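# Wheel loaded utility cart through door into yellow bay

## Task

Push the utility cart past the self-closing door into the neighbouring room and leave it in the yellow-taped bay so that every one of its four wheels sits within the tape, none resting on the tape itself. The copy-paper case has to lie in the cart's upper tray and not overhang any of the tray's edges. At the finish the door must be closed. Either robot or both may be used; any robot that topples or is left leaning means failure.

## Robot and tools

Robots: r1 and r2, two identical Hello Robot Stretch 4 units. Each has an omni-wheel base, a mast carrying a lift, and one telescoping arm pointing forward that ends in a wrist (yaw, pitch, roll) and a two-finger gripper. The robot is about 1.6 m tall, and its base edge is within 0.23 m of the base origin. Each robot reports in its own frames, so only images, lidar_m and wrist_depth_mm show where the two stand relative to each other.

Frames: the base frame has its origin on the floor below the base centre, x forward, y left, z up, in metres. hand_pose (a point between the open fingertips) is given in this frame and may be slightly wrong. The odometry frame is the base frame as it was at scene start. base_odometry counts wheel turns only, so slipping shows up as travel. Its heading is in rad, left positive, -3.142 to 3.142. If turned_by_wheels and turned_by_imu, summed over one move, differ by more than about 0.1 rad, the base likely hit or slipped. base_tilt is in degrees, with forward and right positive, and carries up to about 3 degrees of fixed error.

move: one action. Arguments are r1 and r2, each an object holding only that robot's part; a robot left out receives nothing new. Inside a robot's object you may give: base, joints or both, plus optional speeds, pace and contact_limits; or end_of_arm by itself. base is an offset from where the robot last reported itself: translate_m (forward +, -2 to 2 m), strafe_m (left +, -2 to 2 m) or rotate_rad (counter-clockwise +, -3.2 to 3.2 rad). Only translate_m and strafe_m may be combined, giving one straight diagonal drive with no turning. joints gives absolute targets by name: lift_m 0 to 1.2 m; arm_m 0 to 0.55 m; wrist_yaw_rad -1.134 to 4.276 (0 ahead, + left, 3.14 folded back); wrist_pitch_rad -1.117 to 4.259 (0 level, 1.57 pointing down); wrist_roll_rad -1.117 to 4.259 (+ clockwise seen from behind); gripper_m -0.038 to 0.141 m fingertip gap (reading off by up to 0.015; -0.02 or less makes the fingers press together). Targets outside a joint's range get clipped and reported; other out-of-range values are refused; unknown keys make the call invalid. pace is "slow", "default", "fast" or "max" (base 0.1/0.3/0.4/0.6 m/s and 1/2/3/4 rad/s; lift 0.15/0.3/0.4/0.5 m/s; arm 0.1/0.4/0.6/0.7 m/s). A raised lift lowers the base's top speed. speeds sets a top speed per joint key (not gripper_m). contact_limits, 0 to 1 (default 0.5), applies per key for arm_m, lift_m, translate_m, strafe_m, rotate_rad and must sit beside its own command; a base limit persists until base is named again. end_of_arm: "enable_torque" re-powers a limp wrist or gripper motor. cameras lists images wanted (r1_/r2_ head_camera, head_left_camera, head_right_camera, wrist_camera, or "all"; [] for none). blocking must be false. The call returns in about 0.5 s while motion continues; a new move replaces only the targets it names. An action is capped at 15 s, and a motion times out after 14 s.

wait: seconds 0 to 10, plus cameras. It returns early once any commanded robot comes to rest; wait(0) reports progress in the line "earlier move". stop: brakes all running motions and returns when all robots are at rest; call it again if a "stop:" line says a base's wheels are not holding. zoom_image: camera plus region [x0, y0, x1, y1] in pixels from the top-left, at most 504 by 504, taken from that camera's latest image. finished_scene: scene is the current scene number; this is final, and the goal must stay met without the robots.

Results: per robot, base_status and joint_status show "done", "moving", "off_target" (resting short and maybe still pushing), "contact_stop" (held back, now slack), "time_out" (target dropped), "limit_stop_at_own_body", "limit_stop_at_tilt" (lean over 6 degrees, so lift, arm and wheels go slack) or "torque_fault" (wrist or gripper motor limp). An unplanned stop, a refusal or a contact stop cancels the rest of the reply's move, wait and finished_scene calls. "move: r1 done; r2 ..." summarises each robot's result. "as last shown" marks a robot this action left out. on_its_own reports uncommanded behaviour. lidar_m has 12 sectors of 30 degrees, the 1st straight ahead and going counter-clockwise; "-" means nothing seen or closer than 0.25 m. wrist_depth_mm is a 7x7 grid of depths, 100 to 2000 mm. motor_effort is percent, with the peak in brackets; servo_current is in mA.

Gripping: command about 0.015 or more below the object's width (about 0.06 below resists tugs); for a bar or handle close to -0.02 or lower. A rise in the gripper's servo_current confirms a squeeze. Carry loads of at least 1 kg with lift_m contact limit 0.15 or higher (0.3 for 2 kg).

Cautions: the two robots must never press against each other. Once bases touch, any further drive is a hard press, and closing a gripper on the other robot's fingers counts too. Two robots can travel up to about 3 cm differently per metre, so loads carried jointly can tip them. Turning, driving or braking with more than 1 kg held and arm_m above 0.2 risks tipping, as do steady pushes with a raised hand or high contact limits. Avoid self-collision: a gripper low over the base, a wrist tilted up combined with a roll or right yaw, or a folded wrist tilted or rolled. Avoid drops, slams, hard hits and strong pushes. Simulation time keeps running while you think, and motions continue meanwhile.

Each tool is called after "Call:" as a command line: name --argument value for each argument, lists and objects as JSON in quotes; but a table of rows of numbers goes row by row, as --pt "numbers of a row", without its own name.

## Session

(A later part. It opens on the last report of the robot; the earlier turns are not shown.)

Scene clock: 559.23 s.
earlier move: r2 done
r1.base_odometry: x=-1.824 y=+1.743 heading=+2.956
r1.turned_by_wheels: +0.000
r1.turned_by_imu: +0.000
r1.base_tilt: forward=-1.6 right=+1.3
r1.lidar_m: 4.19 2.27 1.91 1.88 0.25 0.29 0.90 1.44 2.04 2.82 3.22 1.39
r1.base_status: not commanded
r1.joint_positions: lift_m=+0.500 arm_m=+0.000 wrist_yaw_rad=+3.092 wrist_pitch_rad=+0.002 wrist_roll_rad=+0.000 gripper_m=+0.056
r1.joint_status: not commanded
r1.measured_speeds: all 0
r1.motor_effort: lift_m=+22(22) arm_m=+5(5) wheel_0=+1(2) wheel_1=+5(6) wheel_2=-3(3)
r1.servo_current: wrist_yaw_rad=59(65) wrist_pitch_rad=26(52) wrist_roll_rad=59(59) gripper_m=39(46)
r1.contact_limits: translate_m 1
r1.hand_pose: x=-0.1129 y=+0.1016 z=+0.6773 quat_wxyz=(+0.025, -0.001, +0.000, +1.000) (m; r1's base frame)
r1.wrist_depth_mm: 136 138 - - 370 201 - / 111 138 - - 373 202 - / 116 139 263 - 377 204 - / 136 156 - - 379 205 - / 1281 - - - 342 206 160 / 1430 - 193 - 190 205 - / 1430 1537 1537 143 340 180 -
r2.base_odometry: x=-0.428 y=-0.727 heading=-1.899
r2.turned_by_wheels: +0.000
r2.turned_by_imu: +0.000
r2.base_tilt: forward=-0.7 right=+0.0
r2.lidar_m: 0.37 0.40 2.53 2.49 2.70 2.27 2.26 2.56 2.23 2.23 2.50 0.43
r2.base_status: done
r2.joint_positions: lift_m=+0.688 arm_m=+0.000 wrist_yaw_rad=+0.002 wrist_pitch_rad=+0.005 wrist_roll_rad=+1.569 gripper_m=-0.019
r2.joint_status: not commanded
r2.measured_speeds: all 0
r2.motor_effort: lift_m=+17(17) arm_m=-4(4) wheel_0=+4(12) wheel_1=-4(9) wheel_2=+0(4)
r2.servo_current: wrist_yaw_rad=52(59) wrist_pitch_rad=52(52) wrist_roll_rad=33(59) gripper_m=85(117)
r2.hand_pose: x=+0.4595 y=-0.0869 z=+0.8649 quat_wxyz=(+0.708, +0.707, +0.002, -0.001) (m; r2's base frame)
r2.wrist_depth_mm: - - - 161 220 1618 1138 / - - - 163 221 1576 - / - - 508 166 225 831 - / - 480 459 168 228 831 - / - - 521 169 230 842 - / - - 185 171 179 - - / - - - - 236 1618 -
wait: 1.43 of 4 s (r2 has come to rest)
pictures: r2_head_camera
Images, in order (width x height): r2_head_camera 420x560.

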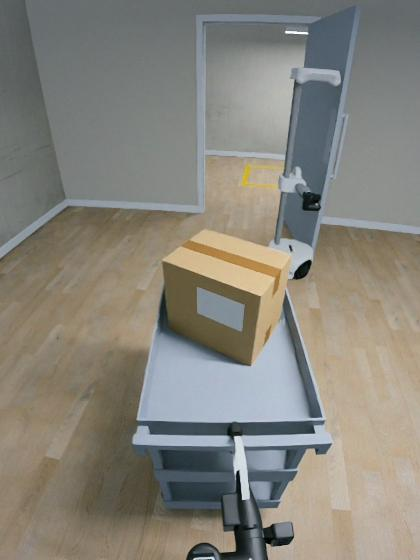

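Call:
move --blocking false --r2 '{"base":{"translate_m":0.3},"pace":"slow"}' --cameras '[]'

Call:
wait --seconds 6 --cameras '["r2_head_camera"]'

Scene clock: 570.33 s.
move: r2 moving
r1: as last shown
r1.lidar_m: 4.17 2.26 1.88 1.89 0.25 0.29 0.92 1.44 2.05 2.84 3.21 1.36
r1.motor_effort: lift_m=+22(22) arm_m=+5(5) wheel_0=+1(2) wheel_1=+5(5) wheel_2=-3(3)
r1.servo_current: wrist_yaw_rad=33(65) wrist_pitch_rad=46(52) wrist_roll_rad=46(65) gripper_m=46(52)
r1.contact_limits: translate_m 1
r1.wrist_depth_mm: 136 138 - - 368 201 - / 111 139 - - 375 202 - / 115 139 263 - 377 204 - / 136 156 - - 382 205 - / 1308 - - - 342 205 160 / 1397 - 193 - 190 205 - / 1430 1499 1499 143 342 179 -
r2.base_odometry: x=-0.432 y=-0.738 heading=-1.899
r2.turned_by_wheels: +0.000
r2.turned_by_imu: +0.000
r2.base_tilt: forward=-0.7 right=+0.1
r2.lidar_m: 0.39 0.41 2.52 2.48 2.73 2.27 2.26 2.54 2.24 2.24 2.52 0.42
r2.base_status: translate_m moving
r2.joint_positions: lift_m=+0.688 arm_m=+0.000 wrist_yaw_rad=+0.001 wrist_pitch_rad=+0.005 wrist_roll_rad=+1.569 gripper_m=-0.019
r2.joint_status: not commanded
r2.measured_speeds: translate_m=+0.048 strafe_m=+0.000 rotate_rad=-0.002 lift_m=+0.000 arm_m=+0.000 wrist_yaw_rad=-0.010 wrist_pitch_rad=+0.000 wrist_roll_rad=+0.000
r2.motor_effort: lift_m=+17(17) arm_m=-4(4) wheel_0=+7(9) wheel_1=+7(8) wheel_2=-13(13)
r2.servo_current: wrist_yaw_rad=39(52) wrist_pitch_rad=46(46) wrist_roll_rad=39(59) gripper_m=91(91)
r2.hand_pose: x=+0.4594 y=-0.0872 z=+0.8649 quat_wxyz=(+0.708, +0.707, +0.002, -0.001) (m; r2's base frame)
r2.wrist_depth_mm: - - - 163 221 1618 1205 / - - - 164 224 1464 - / - - 525 167 227 820 - / - 473 459 227 229 820 - / - - 512 170 230 831 - / - - 187 171 178 - - / - - - - 235 1576 -
pictures: none
No camera images: "cameras" was empty.

Scene clock: 574.10 s.
earlier move: r2 done
r1.base_odometry: x=-1.824 y=+1.743 heading=+2.956
r1.turned_by_wheels: +0.000
r1.turned_by_imu: +0.000
r1.base_tilt: forward=-1.6 right=+1.3
r1.lidar_m: 4.17 2.28 1.91 1.87 0.25 0.27 0.91 1.42 2.03 2.84 3.19 1.09
r1.base_status: not commanded
r1.joint_positions: lift_m=+0.500 arm_m=+0.000 wrist_yaw_rad=+3.092 wrist_pitch_rad=+0.002 wrist_roll_rad=+0.000 gripper_m=+0.056
r1.joint_status: not commanded
r1.measured_speeds: all 0
r1.motor_effort: lift_m=+22(22) arm_m=+5(5) wheel_0=+1(2) wheel_1=+5(6) wheel_2=-3(3)
r1.servo_current: wrist_yaw_rad=46(78) wrist_pitch_rad=33(52) wrist_roll_rad=46(65) gripper_m=39(52)
r1.contact_limits: translate_m 1
r1.hand_pose: x=-0.1129 y=+0.1016 z=+0.6773 quat_wxyz=(+0.025, -0.001, +0.000, +1.000) (m; r1's base frame)
r1.wrist_depth_mm: 136 138 - - 370 202 - / 111 138 - - 375 202 - / 115 139 264 - 379 204 - / 137 155 - - 382 204 - / 1308 - - - 342 205 160 / 1397 - 193 - 191 206 - / 1397 1537 1537 143 342 179 -
r2.base_odometry: x=-0.524 y=-1.010 heading=-1.899
r2.turned_by_wheels: +0.000
r2.turned_by_imu: +0.000
r2.base_tilt: forward=-0.7 right=+0.1
r2.lidar_m: 0.39 0.41 2.48 2.46 2.79 2.55 2.54 2.75 2.33 2.29 2.59 0.42
r2.base_status: done
r2.joint_positions: lift_m=+0.688 arm_m=+0.000 wrist_yaw_rad=-0.001 wrist_pitch_rad=+0.005 wrist_roll_rad=+1.569 gripper_m=-0.019
r2.joint_status: not commanded
r2.measured_speeds: all 0
r2.motor_effort: lift_m=+17(17) arm_m=-4(4) wheel_0=+3(12) wheel_1=+4(8) wheel_2=-7(15)
r2.servo_current: wrist_yaw_rad=46(59) wrist_pitch_rad=46(52) wrist_roll_rad=46(65) gripper_m=78(91)
r2.hand_pose: x=+0.4592 y=-0.0877 z=+0.8648 quat_wxyz=(+0.708, +0.707, +0.001, -0.002) (m; r2's base frame)
r2.wrist_depth_mm: - - - 166 225 1537 1138 / - - - 167 226 1576 - / - - 530 168 229 809 - / - 473 459 229 230 842 - / - - 508 170 232 842 - / - - 186 172 179 - - / - - - - 235 1708 -
wait: 3.77 of 6 s (r2 has come to rest)
pictures: r2_head_camera
Images, in order (width x height): r2_head_camera 420x560.

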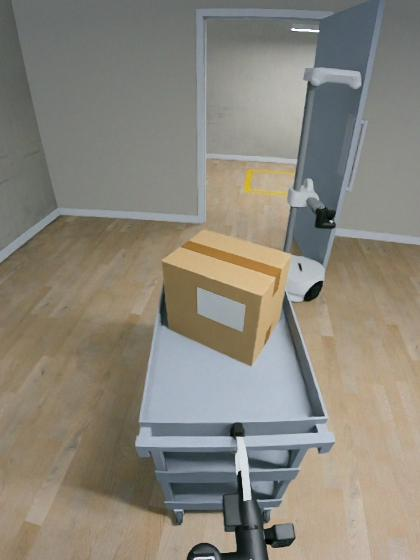

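Call:
move --blocking false --r2 '{"base":{"translate_m":0.25},"pace":"slow"}' --cameras '[]'

Call:
wait --seconds 6 --cameras '["r2_head_camera","r1_head_camera"]'

Scene clock: 578.17 s.
move: r2 moving
r1: as last shown
r1.lidar_m: 4.17 2.26 1.91 1.90 0.25 0.29 0.91 1.42 2.02 2.83 3.18 1.09
r1.motor_effort: lift_m=+22(22) arm_m=+5(5) wheel_0=+1(2) wheel_1=+5(5) wheel_2=-3(3)
r1.servo_current: wrist_yaw_rad=52(65) wrist_pitch_rad=39(46) wrist_roll_rad=46(65) gripper_m=33(46)
r1.contact_limits: translate_m 1
r1.wrist_depth_mm: 136 138 - - 368 201 - / 111 138 - - 373 202 - / 116 139 263 - 379 204 - / 136 156 - - 379 204 - / 1336 - - - 342 205 161 / 1430 - 193 - 191 205 - / 1430 1499 1537 143 342 179 -
r2.base_odometry: x=-0.529 y=-1.022 heading=-1.900
r2.turned_by_wheels: +0.000
r2.turned_by_imu: +0.000
r2.base_tilt: forward=-0.7 right=+0.1
r2.lidar_m: 0.39 0.43 2.45 2.45 2.78 2.58 2.55 2.79 2.29 2.30 2.61 0.43
r2.base_status: translate_m moving
r2.joint_positions: lift_m=+0.688 arm_m=+0.000 wrist_yaw_rad=-0.001 wrist_pitch_rad=+0.005 wrist_roll_rad=+1.569 gripper_m=-0.019
r2.joint_status: not commanded
r2.measured_speeds: translate_m=+0.048 strafe_m=+0.000 rotate_rad=-0.001 lift_m=+0.000 arm_m=+0.000 wrist_yaw_rad=+0.000 wrist_pitch_rad=+0.000 wrist_roll_rad=+0.000
r2.motor_effort: lift_m=+17(17) arm_m=-4(4) wheel_0=+5(9) wheel_1=+5(7) wheel_2=-12(14)
r2.servo_current: wrist_yaw_rad=46(52) wrist_pitch_rad=39(46) wrist_roll_rad=52(65) gripper_m=78(85)
r2.hand_pose: x=+0.4592 y=-0.0877 z=+0.8648 quat_wxyz=(+0.708, +0.707, +0.001, -0.002) (m; r2's base frame)
r2.wrist_depth_mm: - - - 165 224 1499 1160 / - - - 167 226 1499 - / - - 535 168 229 809 - / - 477 459 229 230 842 - / - - 508 171 232 831 - / - - 187 172 180 - - / - - - - 235 1708 -
pictures: none
No camera images: "cameras" was empty.

Scene clock: 581.43 s.
earlier move: r2 done
r1.base_odometry: x=-1.824 y=+1.743 heading=+2.956
r1.turned_by_wheels: +0.000
r1.turned_by_imu: +0.000
r1.base_tilt: forward=-1.6 right=+1.3
r1.lidar_m: 4.15 2.26 1.90 1.89 0.25 0.28 0.90 1.41 2.02 2.83 1.05 0.88
r1.base_status: not commanded
r1.joint_positions: lift_m=+0.500 arm_m=+0.000 wrist_yaw_rad=+3.092 wrist_pitch_rad=+0.002 wrist_roll_rad=+0.000 gripper_m=+0.056
r1.joint_status: not commanded
r1.measured_speeds: all 0
r1.motor_effort: lift_m=+22(22) arm_m=+5(5) wheel_0=+1(2) wheel_1=+5(6) wheel_2=-3(3)
r1.servo_current: wrist_yaw_rad=46(72) wrist_pitch_rad=46(46) wrist_roll_rad=46(65) gripper_m=46(52)
r1.contact_limits: translate_m 1
r1.hand_pose: x=-0.1129 y=+0.1016 z=+0.6773 quat_wxyz=(+0.025, -0.001, +0.000, +1.000) (m; r1's base frame)
r1.wrist_depth_mm: 136 138 - - 368 201 - / 111 139 - - 375 202 - / 115 139 264 - 375 204 - / 136 156 - - 382 205 - / 1336 - - - 342 205 161 / 1397 - 194 - 191 205 - / 1366 1499 1499 143 342 179 -
r2.base_odometry: x=-0.605 y=-1.247 heading=-1.900
r2.turned_by_wheels: +0.000
r2.turned_by_imu: +0.000
r2.base_tilt: forward=-0.7 right=+0.1
r2.lidar_m: 0.40 0.43 2.42 2.40 2.72 2.82 2.76 2.81 2.36 2.33 2.67 0.43
r2.base_status: done
r2.joint_positions: lift_m=+0.688 arm_m=+0.000 wrist_yaw_rad=-0.001 wrist_pitch_rad=+0.005 wrist_roll_rad=+1.569 gripper_m=-0.019
r2.joint_status: not commanded
r2.measured_speeds: all 0
r2.motor_effort: lift_m=+17(17) arm_m=-4(4) wheel_0=+1(9) wheel_1=+4(8) wheel_2=-8(14)
r2.servo_current: wrist_yaw_rad=52(59) wrist_pitch_rad=46(52) wrist_roll_rad=46(65) gripper_m=85(91)
r2.hand_pose: x=+0.4592 y=-0.0877 z=+0.8648 quat_wxyz=(+0.708, +0.707, +0.001, -0.002) (m; r2's base frame)
r2.wrist_depth_mm: - 1863 - 165 224 1397 1118 / - - - 167 226 1430 - / - - 530 168 228 809 - / - 477 459 229 229 831 - / - - 512 171 231 831 - / - - 187 171 180 - - / - - - - 236 1661 -
wait: 3.27 of 6 s (r2 has come to rest)
pictures: r1_head_camera, r2_head_camera
Images, in order (width x height): r1_head_camera 420x560, r2_head_camera 420x560.

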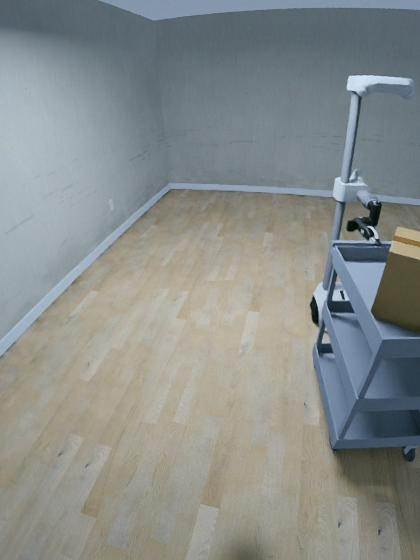

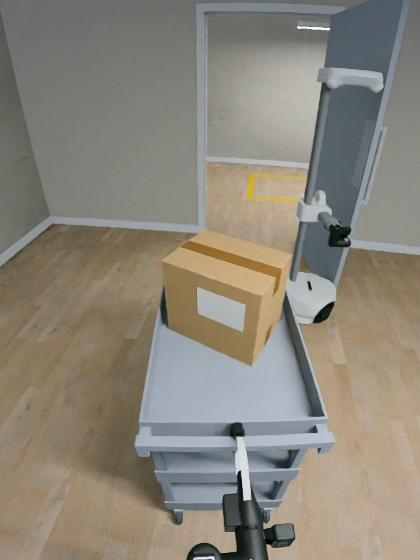

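Call:
move --blocking false --r2 '{"base":{"strafe_m":0.1},"pace":"slow"}' --cameras '[]'

Call:
wait --seconds 4 --cameras '[]'

Call:
move --blocking false --r2 '{"base":{"rotate_rad":-0.16},"pace":"slow"}' --cameras '[]'

Call:
wait --seconds 3 --cameras '[]'

Call:
move --blocking false --r2 '{"base":{"strafe_m":0.07},"pace":"slow"}' --cameras '[]'

Call:
wait --seconds 4 --cameras '["r2_head_camera"]'

Scene clock: 595.17 s.
move: r2 moving
r1: as last shown
r1.lidar_m: 4.17 2.25 1.90 1.90 0.25 0.29 0.91 1.45 2.03 2.83 1.03 0.89
r1.motor_effort: lift_m=+22(22) arm_m=+5(5) wheel_0=+1(2) wheel_1=+5(5) wheel_2=-3(3)
r1.servo_current: wrist_yaw_rad=52(59) wrist_pitch_rad=39(52) wrist_roll_rad=52(59) gripper_m=39(46)
r1.contact_limits: translate_m 1
r1.wrist_depth_mm: 136 138 - - 370 200 - / 112 139 - - 373 203 - / 115 139 263 - 377 204 - / 136 156 - - 379 205 - / 1281 - - - 343 206 161 / 1397 - 193 - 191 204 - / 1430 1464 1537 143 342 179 -
r2.base_odometry: x=-0.592 y=-1.251 heading=-1.900
r2.turned_by_wheels: +0.000
r2.turned_by_imu: +0.000
r2.base_tilt: forward=-0.7 right=+0.1
r2.lidar_m: 0.40 0.42 2.39 2.38 2.71 2.82 2.79 2.83 2.33 2.33 2.68 0.40
r2.base_status: strafe_m moving
r2.joint_positions: lift_m=+0.688 arm_m=+0.000 wrist_yaw_rad=-0.002 wrist_pitch_rad=+0.005 wrist_roll_rad=+1.569 gripper_m=-0.019
r2.joint_status: not commanded
r2.measured_speeds: translate_m=+0.000 strafe_m=+0.055 rotate_rad=+0.001 lift_m=+0.000 arm_m=+0.000 wrist_yaw_rad=+0.000 wrist_pitch_rad=+0.000 wrist_roll_rad=+0.000
r2.motor_effort: lift_m=+17(17) arm_m=-4(4) wheel_0=-10(13) wheel_1=+7(8) wheel_2=+0(6)
r2.servo_current: wrist_yaw_rad=46(59) wrist_pitch_rad=52(52) wrist_roll_rad=59(59) gripper_m=78(85)
r2.hand_pose: x=+0.4591 y=-0.0880 z=+0.8648 quat_wxyz=(+0.708, +0.707, +0.001, -0.002) (m; r2's base frame)
r2.wrist_depth_mm: - - - 163 224 1430 1160 / - - - 166 225 750 - / - - 521 167 226 820 - / - 484 459 229 229 831 - / - - 517 170 230 831 - / - - 186 172 180 - - / - - - - 236 1708 -
pictures: none
No camera images: "cameras" was empty.

Scene clock: 596.80 s.
earlier move: r2 done
r1.base_odometry: x=-1.824 y=+1.743 heading=+2.956
r1.turned_by_wheels: +0.000
r1.turned_by_imu: +0.000
r1.base_tilt: forward=-1.6 right=+1.3
r1.lidar_m: 4.16 2.32 1.90 1.90 0.25 0.28 0.92 1.44 2.03 2.84 1.06 0.92
r1.base_status: not commanded
r1.joint_positions: lift_m=+0.500 arm_m=+0.000 wrist_yaw_rad=+3.092 wrist_pitch_rad=+0.002 wrist_roll_rad=+0.000 gripper_m=+0.056
r1.joint_status: not commanded
r1.measured_speeds: all 0
r1.motor_effort: lift_m=+22(22) arm_m=+5(5) wheel_0=+1(2) wheel_1=+5(6) wheel_2=-3(3)
r1.servo_current: wrist_yaw_rad=59(72) wrist_pitch_rad=39(52) wrist_roll_rad=39(65) gripper_m=39(52)
r1.contact_limits: translate_m 1
r1.hand_pose: x=-0.1129 y=+0.1016 z=+0.6773 quat_wxyz=(+0.025, -0.001, +0.000, +1.000) (m; r1's base frame)
r1.wrist_depth_mm: 136 138 - - 370 202 - / 111 138 - - 375 202 - / 115 139 264 - 377 204 - / 136 155 - - 382 206 - / 1308 - - - 343 205 160 / 1397 - 193 - 191 205 - / 1397 1499 1537 143 342 179 -
r2.base_odometry: x=-0.511 y=-1.279 heading=-1.900
r2.turned_by_wheels: +0.000
r2.turned_by_imu: +0.000
r2.base_tilt: forward=-0.7 right=+0.0
r2.lidar_m: 0.41 0.46 2.29 2.30 2.60 2.77 2.75 2.95 2.43 2.43 2.75 0.41
r2.base_status: done
r2.joint_positions: lift_m=+0.688 arm_m=+0.000 wrist_yaw_rad=-0.002 wrist_pitch_rad=+0.005 wrist_roll_rad=+1.569 gripper_m=-0.019
r2.joint_status: not commanded
r2.measured_speeds: all 0
r2.motor_effort: lift_m=+17(17) arm_m=-4(4) wheel_0=-5(13) wheel_1=+3(8) wheel_2=+0(6)
r2.servo_current: wrist_yaw_rad=39(59) wrist_pitch_rad=39(52) wrist_roll_rad=46(59) gripper_m=85(91)
r2.hand_pose: x=+0.4591 y=-0.0880 z=+0.8648 quat_wxyz=(+0.708, +0.707, +0.001, -0.003) (m; r2's base frame)
r2.wrist_depth_mm: - - - 146 201 1397 - / - - 535 151 208 - - / - 473 449 154 215 809 - / - - 488 161 222 831 - / - - 564 167 229 - - / - - 187 171 181 - - / - - - - 244 1708 492
wait: 1.63 of 4 s (r2 has come to rest)
pictures: none
No camera images: "cameras" was empty.

Scene clock: 597.30 s.
move: r2 moving
r1: as last shown
r1.base_tilt: forward=-1.6 right=+1.2
r1.lidar_m: 4.16 2.29 1.91 1.90 0.25 0.30 0.91 1.45 2.03 2.82 1.06 0.91
r1.motor_effort: lift_m=+22(22) arm_m=+5(5) wheel_0=+1(2) wheel_1=+5(5) wheel_2=-3(3)
r1.servo_current: wrist_yaw_rad=52(52) wrist_pitch_rad=46(46) wrist_roll_rad=52(59) gripper_m=52(52)
r1.contact_limits: translate_m 1
r1.wrist_depth_mm: 136 138 - - 368 202 - / 112 139 - - 373 202 - / 115 139 263 - 375 204 - / 136 156 - - 382 205 - / 1308 - - - 340 206 161 / 1397 - 193 - 191 204 - / 1430 1537 1537 143 342 179 -
r2.base_odometry: x=-0.511 y=-1.279 heading=-2.015
r2.turned_by_wheels: -0.115
r2.turned_by_imu: -0.111
r2.base_tilt: forward=-0.6 right=+0.0
r2.lidar_m: 0.40 0.41 2.36 2.30 2.45 2.81 2.76 2.97 2.48 2.44 2.63 0.43
r2.base_status: rotate_rad moving
r2.joint_positions: lift_m=+0.688 arm_m=+0.000 wrist_yaw_rad=+0.005 wrist_pitch_rad=+0.005 wrist_roll_rad=+1.569 gripper_m=-0.019
r2.joint_status: not commanded
r2.measured_speeds: translate_m=+0.000 strafe_m=-0.002 rotate_rad=-0.319 lift_m=+0.000 arm_m=+0.000 wrist_yaw_rad=-0.001 wrist_pitch_rad=+0.000 wrist_roll_rad=+0.001
r2.motor_effort: lift_m=+17(17) arm_m=-4(4) wheel_0=+6(11) wheel_1=+5(9) wheel_2=+10(14)
r2.servo_current: wrist_yaw_rad=52(59) wrist_pitch_rad=46(46) wrist_roll_rad=52(52) gripper_m=85(85)
r2.hand_pose: x=+0.4597 y=-0.0860 z=+0.8647 quat_wxyz=(+0.708, +0.707, +0.004, +0.000) (m; r2's base frame)
r2.wrist_depth_mm: - 1618 1756 164 224 1464 1160 / - - - 167 225 1464 - / - - 530 168 228 820 - / - 477 462 229 230 842 - / - - 508 171 232 842 - / - - 187 172 179 - - / - - - - 236 1618 -
pictures: none
No camera images: "cameras" was empty.

Scene clock: 597.90 s.
earlier move: r2 done
r1.base_odometry: x=-1.824 y=+1.743 heading=+2.956
r1.turned_by_wheels: +0.000
r1.turned_by_imu: +0.000
r1.base_tilt: forward=-1.6 right=+1.3
r1.lidar_m: 4.18 2.27 1.91 1.90 0.25 0.29 0.92 1.44 2.03 2.83 1.06 0.91
r1.base_status: not commanded
r1.joint_positions: lift_m=+0.500 arm_m=+0.000 wrist_yaw_rad=+3.092 wrist_pitch_rad=+0.002 wrist_roll_rad=+0.000 gripper_m=+0.056
r1.joint_status: not commanded
r1.measured_speeds: all 0
r1.motor_effort: lift_m=+22(22) arm_m=+5(5) wheel_0=+1(2) wheel_1=+5(5) wheel_2=-3(3)
r1.servo_current: wrist_yaw_rad=72(72) wrist_pitch_rad=39(52) wrist_roll_rad=46(65) gripper_m=39(52)
r1.contact_limits: translate_m 1
r1.hand_pose: x=-0.1129 y=+0.1016 z=+0.6773 quat_wxyz=(+0.025, -0.001, +0.000, +1.000) (m; r1's base frame)
r1.wrist_depth_mm: 136 138 - - 366 202 - / 111 138 - - 373 202 - / 115 139 264 - 377 204 - / 136 156 - - 377 204 - / 1281 - - - 342 205 161 / 1430 - 193 - 191 205 - / 1430 1537 1537 143 342 179 -
r2.base_odometry: x=-0.511 y=-1.279 heading=-2.059
r2.turned_by_wheels: -0.044
r2.turned_by_imu: -0.043
r2.base_tilt: forward=-0.7 right=+0.1
r2.lidar_m: 0.40 0.40 2.37 2.30 2.44 2.85 2.77 2.91 2.51 2.43 2.58 0.43
r2.base_status: done
r2.joint_positions: lift_m=+0.688 arm_m=+0.000 wrist_yaw_rad=+0.001 wrist_pitch_rad=+0.005 wrist_roll_rad=+1.569 gripper_m=-0.019
r2.joint_status: not commanded
r2.measured_speeds: all 0
r2.motor_effort: lift_m=+17(17) arm_m=-4(4) wheel_0=+5(11) wheel_1=+3(9) wheel_2=+4(14)
r2.servo_current: wrist_yaw_rad=52(59) wrist_pitch_rad=39(52) wrist_roll_rad=59(65) gripper_m=78(85)
r2.hand_pose: x=+0.4594 y=-0.0871 z=+0.8647 quat_wxyz=(+0.708, +0.707, +0.002, -0.001) (m; r2's base frame)
r2.wrist_depth_mm: - - - 177 238 1537 1160 / - - - 176 236 1499 500 / - - 621 176 236 809 - / - - 466 234 236 842 - / - - 492 174 234 842 - / - - 187 173 179 - - / - - 591 - 232 - -
wait: 0.60 of 3 s (r2 has come to rest)
pictures: none
No camera images: "cameras" was empty.

Scene clock: 598.40 s.
move: r2 moving
r1: as last shown
r1.lidar_m: 4.17 2.24 1.89 1.89 0.25 0.27 0.91 1.44 2.01 2.82 1.05 0.92
r1.servo_current: wrist_yaw_rad=46(65) wrist_pitch_rad=33(52) wrist_roll_rad=39(65) gripper_m=39(46)
r1.contact_limits: translate_m 1
r1.wrist_depth_mm: 135 138 - - 370 201 - / 111 138 - - 373 202 - / 116 139 264 - 379 204 - / 137 155 - - 379 204 - / 1308 - - - 342 205 160 / 1397 - 194 - 191 205 - / 1397 1537 1499 143 342 180 -
r2.base_odometry: x=-0.498 y=-1.286 heading=-2.059
r2.turned_by_wheels: +0.000
r2.turned_by_imu: +0.000
r2.base_tilt: forward=-0.7 right=+0.1
r2.lidar_m: 0.38 0.38 2.35 2.29 2.38 2.87 2.76 2.91 2.54 2.46 2.60 0.42
r2.base_status: strafe_m moving
r2.joint_positions: lift_m=+0.688 arm_m=+0.000 wrist_yaw_rad=+0.000 wrist_pitch_rad=+0.005 wrist_roll_rad=+1.569 gripper_m=-0.019
r2.joint_status: not commanded
r2.measured_speeds: translate_m=+0.000 strafe_m=+0.057 rotate_rad=+0.001 lift_m=+0.000 arm_m=+0.000 wrist_yaw_rad=-0.010 wrist_pitch_rad=+0.000 wrist_roll_rad=+0.000
r2.motor_effort: lift_m=+17(17) arm_m=-4(4) wheel_0=-10(11) wheel_1=+8(9) wheel_2=+0(4)
r2.servo_current: wrist_yaw_rad=52(52) wrist_pitch_rad=46(52) wrist_roll_rad=52(59) gripper_m=85(91)
r2.hand_pose: x=+0.4593 y=-0.0874 z=+0.8647 quat_wxyz=(+0.708, +0.707, +0.002, -0.002) (m; r2's base frame)
r2.wrist_depth_mm: - - - 177 239 1576 1138 / - - - 177 237 1537 500 / - - 615 176 235 809 - / - - 466 235 236 831 - / - - 496 174 234 831 - / - - 187 173 180 - - / - - 591 - 232 - -
pictures: none
No camera images: "cameras" was empty.

Scene clock: 599.73 s.
earlier move: r2 done
r1.base_odometry: x=-1.824 y=+1.743 heading=+2.956
r1.turned_by_wheels: +0.000
r1.turned_by_imu: +0.000
r1.base_tilt: forward=-1.6 right=+1.3
r1.lidar_m: 4.16 2.28 1.90 1.88 0.25 0.28 0.92 1.41 2.01 2.85 1.07 0.92
r1.base_status: not commanded
r1.joint_positions: lift_m=+0.500 arm_m=+0.000 wrist_yaw_rad=+3.092 wrist_pitch_rad=+0.002 wrist_roll_rad=+0.000 gripper_m=+0.056
r1.joint_status: not commanded
r1.measured_speeds: all 0
r1.motor_effort: lift_m=+22(22) arm_m=+5(5) wheel_0=+1(2) wheel_1=+5(6) wheel_2=-3(3)
r1.servo_current: wrist_yaw_rad=59(65) wrist_pitch_rad=39(52) wrist_roll_rad=39(65) gripper_m=39(52)
r1.contact_limits: translate_m 1
r1.hand_pose: x=-0.1129 y=+0.1016 z=+0.6773 quat_wxyz=(+0.025, -0.001, +0.000, +1.000) (m; r1's base frame)
r1.wrist_depth_mm: 136 138 - - 368 202 - / 112 138 - - 375 202 - / 115 139 264 - 377 204 - / 136 156 - - 379 205 - / 1281 - - - 342 205 160 / 1397 - 194 - 191 205 - / 1397 1537 1499 143 342 179 -
r2.base_odometry: x=-0.449 y=-1.312 heading=-2.059
r2.turned_by_wheels: +0.000
r2.turned_by_imu: +0.000
r2.base_tilt: forward=-0.7 right=+0.1
r2.lidar_m: 0.40 0.41 2.30 2.24 2.31 2.85 2.77 2.92 2.59 2.49 2.64 0.42
r2.base_status: done
r2.joint_positions: lift_m=+0.688 arm_m=+0.000 wrist_yaw_rad=-0.001 wrist_pitch_rad=+0.005 wrist_roll_rad=+1.569 gripper_m=-0.019
r2.joint_status: not commanded
r2.measured_speeds: all 0
r2.motor_effort: lift_m=+17(17) arm_m=-4(4) wheel_0=-5(15) wheel_1=+5(9) wheel_2=+0(4)
r2.servo_current: wrist_yaw_rad=52(59) wrist_pitch_rad=46(52) wrist_roll_rad=52(59) gripper_m=85(91)
r2.hand_pose: x=+0.4592 y=-0.0878 z=+0.8647 quat_wxyz=(+0.708, +0.707, +0.001, -0.002) (m; r2's base frame)
r2.wrist_depth_mm: - - - 165 224 1464 1138 / - - - 166 226 1464 - / - - 530 168 228 831 - / - 477 462 229 230 831 - / - - 517 170 232 831 - / - - 186 171 180 - - / - - - - 236 1576 -
wait: 1.33 of 4 s (r2 has come to rest)
pictures: r2_head_camera
Images, in order (width x height): r2_head_camera 420x560.

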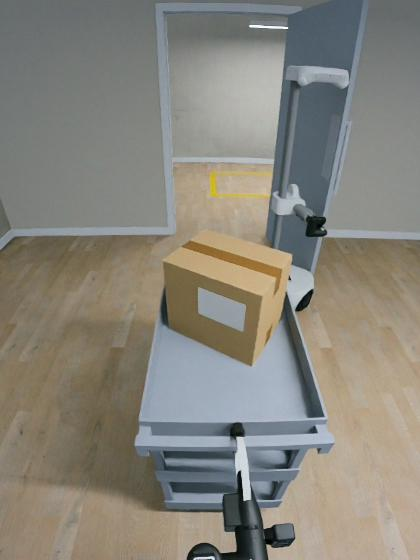

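Call:
move --blocking false --r2 '{"base":{"translate_m":0.25},"pace":"slow"}' --cameras '[]'

Call:
wait --seconds 5 --cameras '["r2_head_camera","r1_head_camera","r1_head_right_camera","r2_head_right_camera"]'

Scene clock: 610.33 s.
move: r2 moving
r1: as last shown
r1.lidar_m: 4.17 2.26 1.91 1.89 0.25 0.29 0.89 1.43 2.03 2.83 1.04 0.93
r1.motor_effort: lift_m=+22(22) arm_m=+5(5) wheel_0=+1(2) wheel_1=+5(5) wheel_2=-3(3)
r1.servo_current: wrist_yaw_rad=72(72) wrist_pitch_rad=39(46) wrist_roll_rad=59(59) gripper_m=46(46)
r1.contact_limits: translate_m 1
r1.wrist_depth_mm: 135 138 - - 368 201 - / 111 138 - - 373 202 - / 115 139 263 - 377 203 - / 137 156 - - 379 205 - / 1281 - - - 343 206 161 / 1397 - 194 - 191 205 - / 1397 1499 1537 143 342 180 -
r2.base_odometry: x=-0.455 y=-1.322 heading=-2.059
r2.turned_by_wheels: +0.000
r2.turned_by_imu: +0.001
r2.base_tilt: forward=-0.7 right=+0.1
r2.lidar_m: 0.39 0.41 2.29 2.24 2.33 2.85 2.76 2.94 2.59 2.50 2.65 0.43
r2.base_status: translate_m moving
r2.joint_positions: lift_m=+0.688 arm_m=+0.000 wrist_yaw_rad=-0.001 wrist_pitch_rad=+0.005 wrist_roll_rad=+1.569 gripper_m=-0.019
r2.joint_status: not commanded
r2.measured_speeds: translate_m=+0.048 strafe_m=+0.000 rotate_rad=-0.001 lift_m=+0.000 arm_m=+0.000 wrist_yaw_rad=+0.000 wrist_pitch_rad=+0.000 wrist_roll_rad=+0.000
r2.motor_effort: lift_m=+17(17) arm_m=-4(4) wheel_0=+5(6) wheel_1=+6(7) wheel_2=-11(12)
r2.servo_current: wrist_yaw_rad=52(59) wrist_pitch_rad=39(52) wrist_roll_rad=46(59) gripper_m=78(85)
r2.hand_pose: x=+0.4592 y=-0.0878 z=+0.8647 quat_wxyz=(+0.708, +0.707, +0.001, -0.002) (m; r2's base frame)
r2.wrist_depth_mm: - - - 165 224 1499 1138 / - - - 166 226 1499 - / - - 535 167 228 809 - / - 477 459 229 229 842 - / - - 512 171 231 831 - / - - 186 172 178 - - / - - - - 234 1576 -
pictures: none
No camera images: "cameras" was empty.

Scene clock: 613.63 s.
earlier move: r2 done
r1.base_odometry: x=-1.824 y=+1.743 heading=+2.956
r1.turned_by_wheels: +0.000
r1.turned_by_imu: +0.000
r1.base_tilt: forward=-1.6 right=+1.2
r1.lidar_m: 4.20 2.25 1.90 1.88 0.25 0.28 0.93 1.45 2.03 2.83 0.75 0.73
r1.base_status: not commanded
r1.joint_positions: lift_m=+0.500 arm_m=+0.000 wrist_yaw_rad=+3.092 wrist_pitch_rad=+0.002 wrist_roll_rad=+0.000 gripper_m=+0.056
r1.joint_status: not commanded
r1.measured_speeds: all 0
r1.motor_effort: lift_m=+22(22) arm_m=+5(5) wheel_0=+1(2) wheel_1=+5(6) wheel_2=-3(3)
r1.servo_current: wrist_yaw_rad=39(72) wrist_pitch_rad=46(52) wrist_roll_rad=39(72) gripper_m=39(52)
r1.contact_limits: translate_m 1
r1.hand_pose: x=-0.1129 y=+0.1016 z=+0.6773 quat_wxyz=(+0.025, -0.001, +0.000, +1.000) (m; r1's base frame)
r1.wrist_depth_mm: 136 138 - - 370 202 - / 111 138 - - 373 202 - / 115 139 264 - 379 204 - / 136 156 - - 379 206 - / 1308 - - - 340 205 161 / 1430 - 194 - 191 205 - / 1430 1537 1499 143 340 179 -
r2.base_odometry: x=-0.566 y=-1.532 heading=-2.059
r2.turned_by_wheels: +0.000
r2.turned_by_imu: +0.001
r2.base_tilt: forward=-0.7 right=+0.1
r2.lidar_m: 0.40 0.40 2.28 2.21 2.33 3.11 3.02 3.19 2.60 2.51 2.66 0.42
r2.base_status: done
r2.joint_positions: lift_m=+0.688 arm_m=+0.000 wrist_yaw_rad=+0.000 wrist_pitch_rad=+0.005 wrist_roll_rad=+1.569 gripper_m=-0.019
r2.joint_status: not commanded
r2.measured_speeds: all 0
r2.motor_effort: lift_m=+17(18) arm_m=-4(4) wheel_0=+6(15) wheel_1=+5(8) wheel_2=-7(13)
r2.servo_current: wrist_yaw_rad=39(65) wrist_pitch_rad=46(52) wrist_roll_rad=46(59) gripper_m=85(91)
r2.hand_pose: x=+0.4593 y=-0.0875 z=+0.8647 quat_wxyz=(+0.708, +0.707, +0.002, -0.002) (m; r2's base frame)
r2.wrist_depth_mm: - - - 171 231 1281 1138 / - - - 171 231 1308 - / - - 574 171 231 820 - / - 484 462 231 232 842 - / - - 500 172 233 831 - / - - 186 172 179 - - / - - - - 233 - -
wait: 3.30 of 5 s (r2 has come to rest)
pictures: r1_head_camera, r1_head_right_camera, r2_head_camera, r2_head_right_camera
Images, in order (width x height): r1_head_camera 420x560, r1_head_right_camera 420x672, r2_head_camera 420x560, r2_head_right_camera 420x672.

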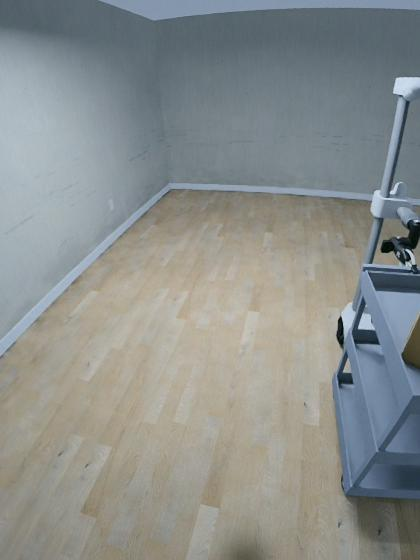

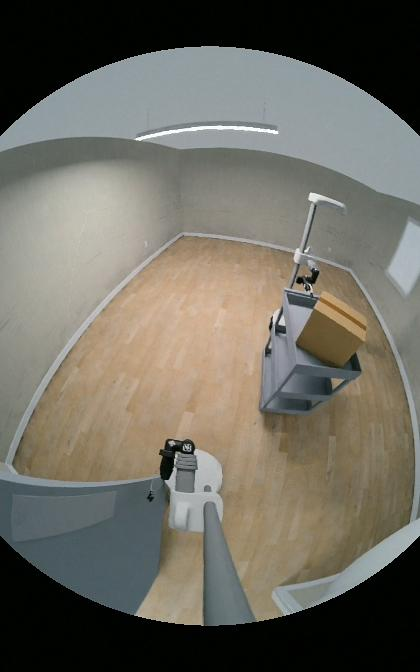

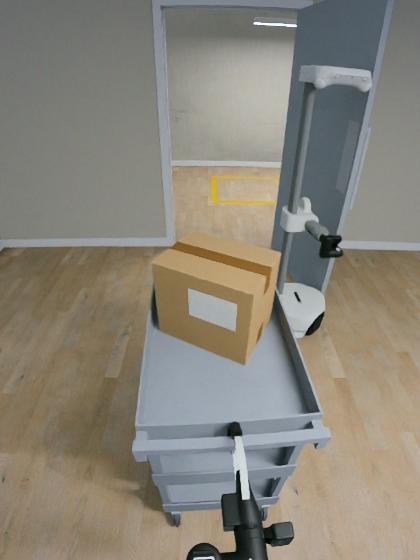

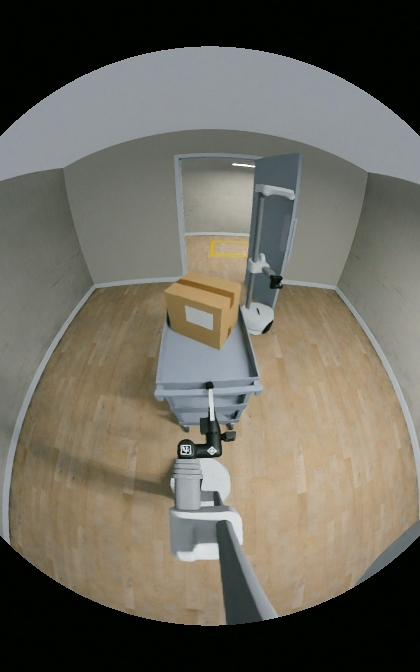

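Call:
move --blocking false --r2 '{"base":{"translate_m":0.2,"strafe_m":0.025},"pace":"slow"}' --cameras '[]'

Call:
wait --seconds 5 --cameras '["r2_head_camera","r1_head_right_camera"]'

Scene clock: 621.20 s.
move: r2 moving
r1: as last shown
r1.base_tilt: forward=-1.6 right=+1.3
r1.lidar_m: 4.17 2.27 1.91 1.90 0.25 0.28 0.93 1.43 2.03 2.82 0.72 0.68
r1.motor_effort: lift_m=+22(22) arm_m=+5(5) wheel_0=+1(2) wheel_1=+5(5) wheel_2=-3(3)
r1.servo_current: wrist_yaw_rad=52(72) wrist_pitch_rad=46(52) wrist_roll_rad=46(65) gripper_m=33(46)
r1.contact_limits: translate_m 1
r1.wrist_depth_mm: 136 138 - - 370 201 - / 111 138 - - 373 202 - / 115 139 263 - 377 204 - / 136 156 - - 382 204 - / 1336 - - - 342 205 160 / 1397 - 193 - 190 204 - / 1430 1499 1537 143 342 179 -
r2.base_odometry: x=-0.571 y=-1.544 heading=-2.058
r2.turned_by_wheels: +0.000
r2.turned_by_imu: +0.001
r2.base_tilt: forward=-0.7 right=+0.1
r2.lidar_m: 0.41 0.41 2.30 2.23 2.32 3.12 3.04 3.18 2.58 2.51 2.68 0.43
r2.base_status: translate_m moving; strafe_m moving
r2.joint_positions: lift_m=+0.688 arm_m=+0.000 wrist_yaw_rad=+0.000 wrist_pitch_rad=+0.005 wrist_roll_rad=+1.569 gripper_m=-0.019
r2.joint_status: not commanded
r2.measured_speeds: translate_m=+0.048 strafe_m=+0.006 rotate_rad=-0.003 lift_m=+0.000 arm_m=+0.000 wrist_yaw_rad=+0.000 wrist_pitch_rad=+0.000 wrist_roll_rad=+0.000
r2.motor_effort: lift_m=+17(17) arm_m=-4(4) wheel_0=+9(9) wheel_1=+8(9) wheel_2=-11(13)
r2.servo_current: wrist_yaw_rad=46(59) wrist_pitch_rad=39(46) wrist_roll_rad=46(59) gripper_m=78(91)
r2.hand_pose: x=+0.4593 y=-0.0875 z=+0.8647 quat_wxyz=(+0.708, +0.707, +0.002, -0.002) (m; r2's base frame)
r2.wrist_depth_mm: - - - 172 235 1229 1182 / - - - 173 233 1308 - / - - 585 172 233 820 - / - 492 459 232 232 842 - / - - 500 172 233 842 - / - - 186 172 179 - - / - - 603 - 233 - -
pictures: none
No camera images: "cameras" was empty.

Scene clock: 624.00 s.
earlier move: r2 done
r1.base_odometry: x=-1.824 y=+1.743 heading=+2.956
r1.turned_by_wheels: +0.000
r1.turned_by_imu: +0.000
r1.base_tilt: forward=-1.6 right=+1.3
r1.lidar_m: 4.14 2.27 1.91 1.88 0.25 0.26 0.93 1.42 2.04 2.84 0.61 0.72
r1.base_status: not commanded
r1.joint_positions: lift_m=+0.500 arm_m=+0.000 wrist_yaw_rad=+3.092 wrist_pitch_rad=+0.002 wrist_roll_rad=+0.000 gripper_m=+0.056
r1.joint_status: not commanded
r1.measured_speeds: all 0
r1.motor_effort: lift_m=+22(22) arm_m=+5(5) wheel_0=+2(2) wheel_1=+5(6) wheel_2=-3(3)
r1.servo_current: wrist_yaw_rad=65(72) wrist_pitch_rad=46(52) wrist_roll_rad=46(65) gripper_m=39(46)
r1.contact_limits: translate_m 1
r1.hand_pose: x=-0.1129 y=+0.1016 z=+0.6773 quat_wxyz=(+0.025, -0.001, +0.000, +1.000) (m; r1's base frame)
r1.wrist_depth_mm: 136 138 - - 368 201 - / 112 138 - - 373 202 - / 116 139 263 - 379 204 - / 136 156 - - 379 205 - / 1281 - - - 342 204 160 / 1397 - 194 - 191 205 - / 1430 1537 1537 143 342 179 -
r2.base_odometry: x=-0.638 y=-1.720 heading=-2.058
r2.turned_by_wheels: +0.000
r2.turned_by_imu: +0.000
r2.base_tilt: forward=-0.7 right=+0.1
r2.lidar_m: 0.37 0.38 2.24 2.18 2.31 3.27 3.22 3.38 2.62 2.55 2.72 0.41
r2.base_status: done
r2.joint_positions: lift_m=+0.688 arm_m=+0.000 wrist_yaw_rad=-0.001 wrist_pitch_rad=+0.005 wrist_roll_rad=+1.569 gripper_m=-0.019
r2.joint_status: not commanded
r2.measured_speeds: all 0
r2.motor_effort: lift_m=+17(17) arm_m=-4(4) wheel_0=+3(9) wheel_1=+6(9) wheel_2=-6(14)
r2.servo_current: wrist_yaw_rad=46(59) wrist_pitch_rad=46(52) wrist_roll_rad=39(65) gripper_m=85(91)
r2.hand_pose: x=+0.4592 y=-0.0877 z=+0.8647 quat_wxyz=(+0.708, +0.707, +0.002, -0.002) (m; r2's base frame)
r2.wrist_depth_mm: 1756 - - 182 246 1098 1118 / - - - 180 242 1537 - / - - - 178 239 798 - / - - 469 235 236 842 - / - - 484 174 234 831 - / - - 187 172 179 - - / - - 574 - 229 - -
wait: 2.80 of 5 s (r2 has come to rest)
pictures: r1_head_right_camera, r2_head_camera
Images, in order (width x height): r1_head_right_camera 420x672, r2_head_camera 420x560.

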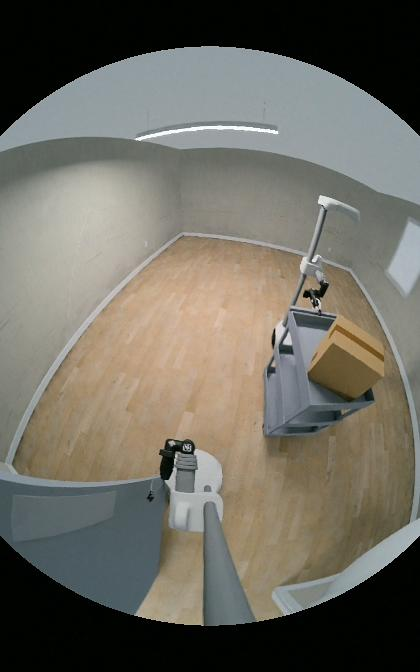

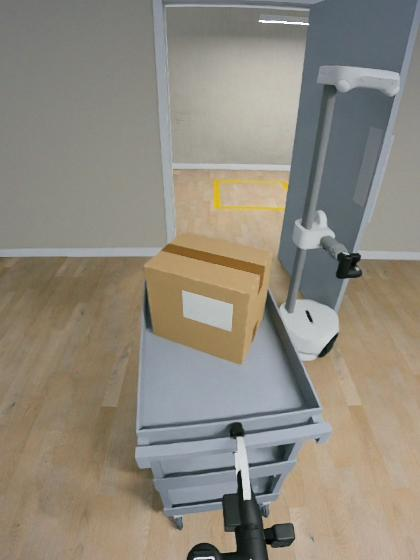

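Call:
move --blocking false --r2 '{"base":{"strafe_m":0.08},"pace":"slow"}' --cameras '[]'

Call:
wait --seconds 5 --cameras '["r2_head_camera","r2_head_right_camera"]'

Scene clock: 637.73 s.
move: r2 moving
r1: as last shown
r1.lidar_m: 4.16 2.27 1.92 1.88 0.25 0.28 0.91 1.44 2.04 2.84 0.62 0.75
r1.motor_effort: lift_m=+22(22) arm_m=+5(5) wheel_0=+1(2) wheel_1=+5(6) wheel_2=-3(3)
r1.servo_current: wrist_yaw_rad=52(65) wrist_pitch_rad=39(46) wrist_roll_rad=39(59) gripper_m=46(46)
r1.contact_limits: translate_m 1
r1.wrist_depth_mm: 136 138 - - 370 201 - / 111 138 - - 373 202 - / 115 139 263 - 377 204 - / 136 156 - - 384 206 - / 1308 - - - 343 205 161 / 1430 - 194 - 190 204 - / 1397 1537 1537 143 343 179 -
r2.base_odometry: x=-0.625 y=-1.727 heading=-2.058
r2.turned_by_wheels: +0.000
r2.turned_by_imu: +0.000
r2.base_tilt: forward=-0.7 right=+0.0
r2.lidar_m: 0.38 0.40 2.24 2.16 2.30 3.28 3.25 3.37 2.65 2.58 2.75 0.42
r2.base_status: strafe_m moving
r2.joint_positions: lift_m=+0.688 arm_m=+0.000 wrist_yaw_rad=-0.002 wrist_pitch_rad=+0.005 wrist_roll_rad=+1.569 gripper_m=-0.019
r2.joint_status: not commanded
r2.measured_speeds: translate_m=-0.001 strafe_m=+0.056 rotate_rad=+0.004 lift_m=+0.000 arm_m=+0.000 wrist_yaw_rad=+0.000 wrist_pitch_rad=+0.000 wrist_roll_rad=+0.000
r2.motor_effort: lift_m=+17(17) arm_m=-4(4) wheel_0=-11(12) wheel_1=+8(9) wheel_2=+1(6)
r2.servo_current: wrist_yaw_rad=52(52) wrist_pitch_rad=46(46) wrist_roll_rad=46(59) gripper_m=85(91)
r2.hand_pose: x=+0.4592 y=-0.0879 z=+0.8647 quat_wxyz=(+0.708, +0.707, +0.001, -0.002) (m; r2's base frame)
r2.wrist_depth_mm: 1661 - - 180 243 1138 1060 / - - - 179 240 1336 - / - - 654 177 237 809 - / - - 462 235 236 842 - / - - 484 174 234 831 - / - - 186 173 180 - - / - - 574 - 230 - -
pictures: none
No camera images: "cameras" was empty.

Scene clock: 639.17 s.
earlier move: r2 done
r1.base_odometry: x=-1.824 y=+1.743 heading=+2.956
r1.turned_by_wheels: +0.000
r1.turned_by_imu: +0.000
r1.base_tilt: forward=-1.6 right=+1.3
r1.lidar_m: 4.18 2.28 1.91 1.89 0.25 0.28 0.93 1.43 2.04 1.01 0.63 0.82
r1.base_status: not commanded
r1.joint_positions: lift_m=+0.500 arm_m=+0.000 wrist_yaw_rad=+3.092 wrist_pitch_rad=+0.002 wrist_roll_rad=+0.000 gripper_m=+0.056
r1.joint_status: not commanded
r1.measured_speeds: all 0
r1.motor_effort: lift_m=+22(22) arm_m=+5(5) wheel_0=+2(2) wheel_1=+5(6) wheel_2=-3(3)
r1.servo_current: wrist_yaw_rad=59(65) wrist_pitch_rad=46(46) wrist_roll_rad=26(59) gripper_m=39(46)
r1.contact_limits: translate_m 1
r1.hand_pose: x=-0.1129 y=+0.1016 z=+0.6773 quat_wxyz=(+0.025, -0.001, +0.000, +1.000) (m; r1's base frame)
r1.wrist_depth_mm: 136 138 - - 368 201 - / 111 138 - - 373 202 - / 115 139 264 - 377 204 - / 137 156 - - 379 204 - / 1308 - - - 342 205 161 / 1430 - 194 - 190 205 - / 1397 1499 1499 143 343 179 -
r2.base_odometry: x=-0.567 y=-1.758 heading=-2.059
r2.turned_by_wheels: +0.000
r2.turned_by_imu: +0.000
r2.base_tilt: forward=-0.7 right=+0.1
r2.lidar_m: 0.39 0.42 2.17 2.11 2.22 3.15 3.23 3.37 2.69 2.63 2.81 0.42
r2.base_status: done
r2.joint_positions: lift_m=+0.688 arm_m=+0.000 wrist_yaw_rad=-0.002 wrist_pitch_rad=+0.005 wrist_roll_rad=+1.569 gripper_m=-0.019
r2.joint_status: not commanded
r2.measured_speeds: all 0
r2.motor_effort: lift_m=+17(17) arm_m=-4(4) wheel_0=-5(12) wheel_1=+4(9) wheel_2=+0(6)
r2.servo_current: wrist_yaw_rad=46(52) wrist_pitch_rad=46(52) wrist_roll_rad=46(59) gripper_m=85(91)
r2.hand_pose: x=+0.4591 y=-0.0880 z=+0.8647 quat_wxyz=(+0.708, +0.707, +0.001, -0.003) (m; r2's base frame)
r2.wrist_depth_mm: - 1281 1308 166 225 1229 1078 / - - - 167 226 1308 - / - - 530 169 229 809 - / - 477 459 229 229 831 - / - - 517 171 232 854 - / - - 187 172 180 - - / - - - - 236 1708 -
wait: 1.43 of 5 s (r2 has come to rest)
pictures: r2_head_camera, r2_head_right_camera
Images, in order (width x height): r2_head_camera 420x560, r2_head_right_camera 420x672.

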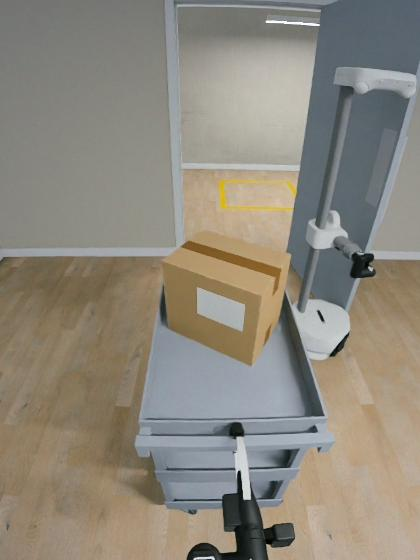

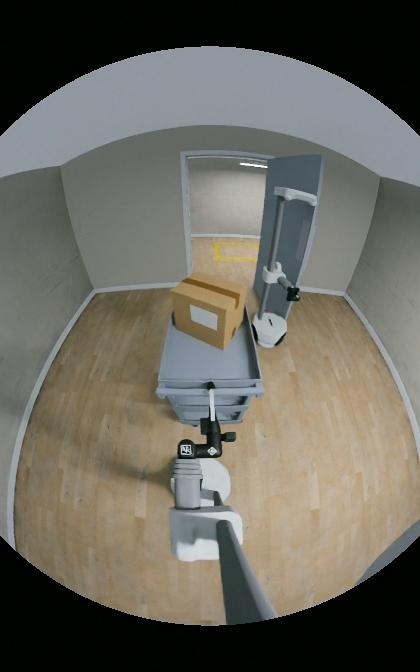

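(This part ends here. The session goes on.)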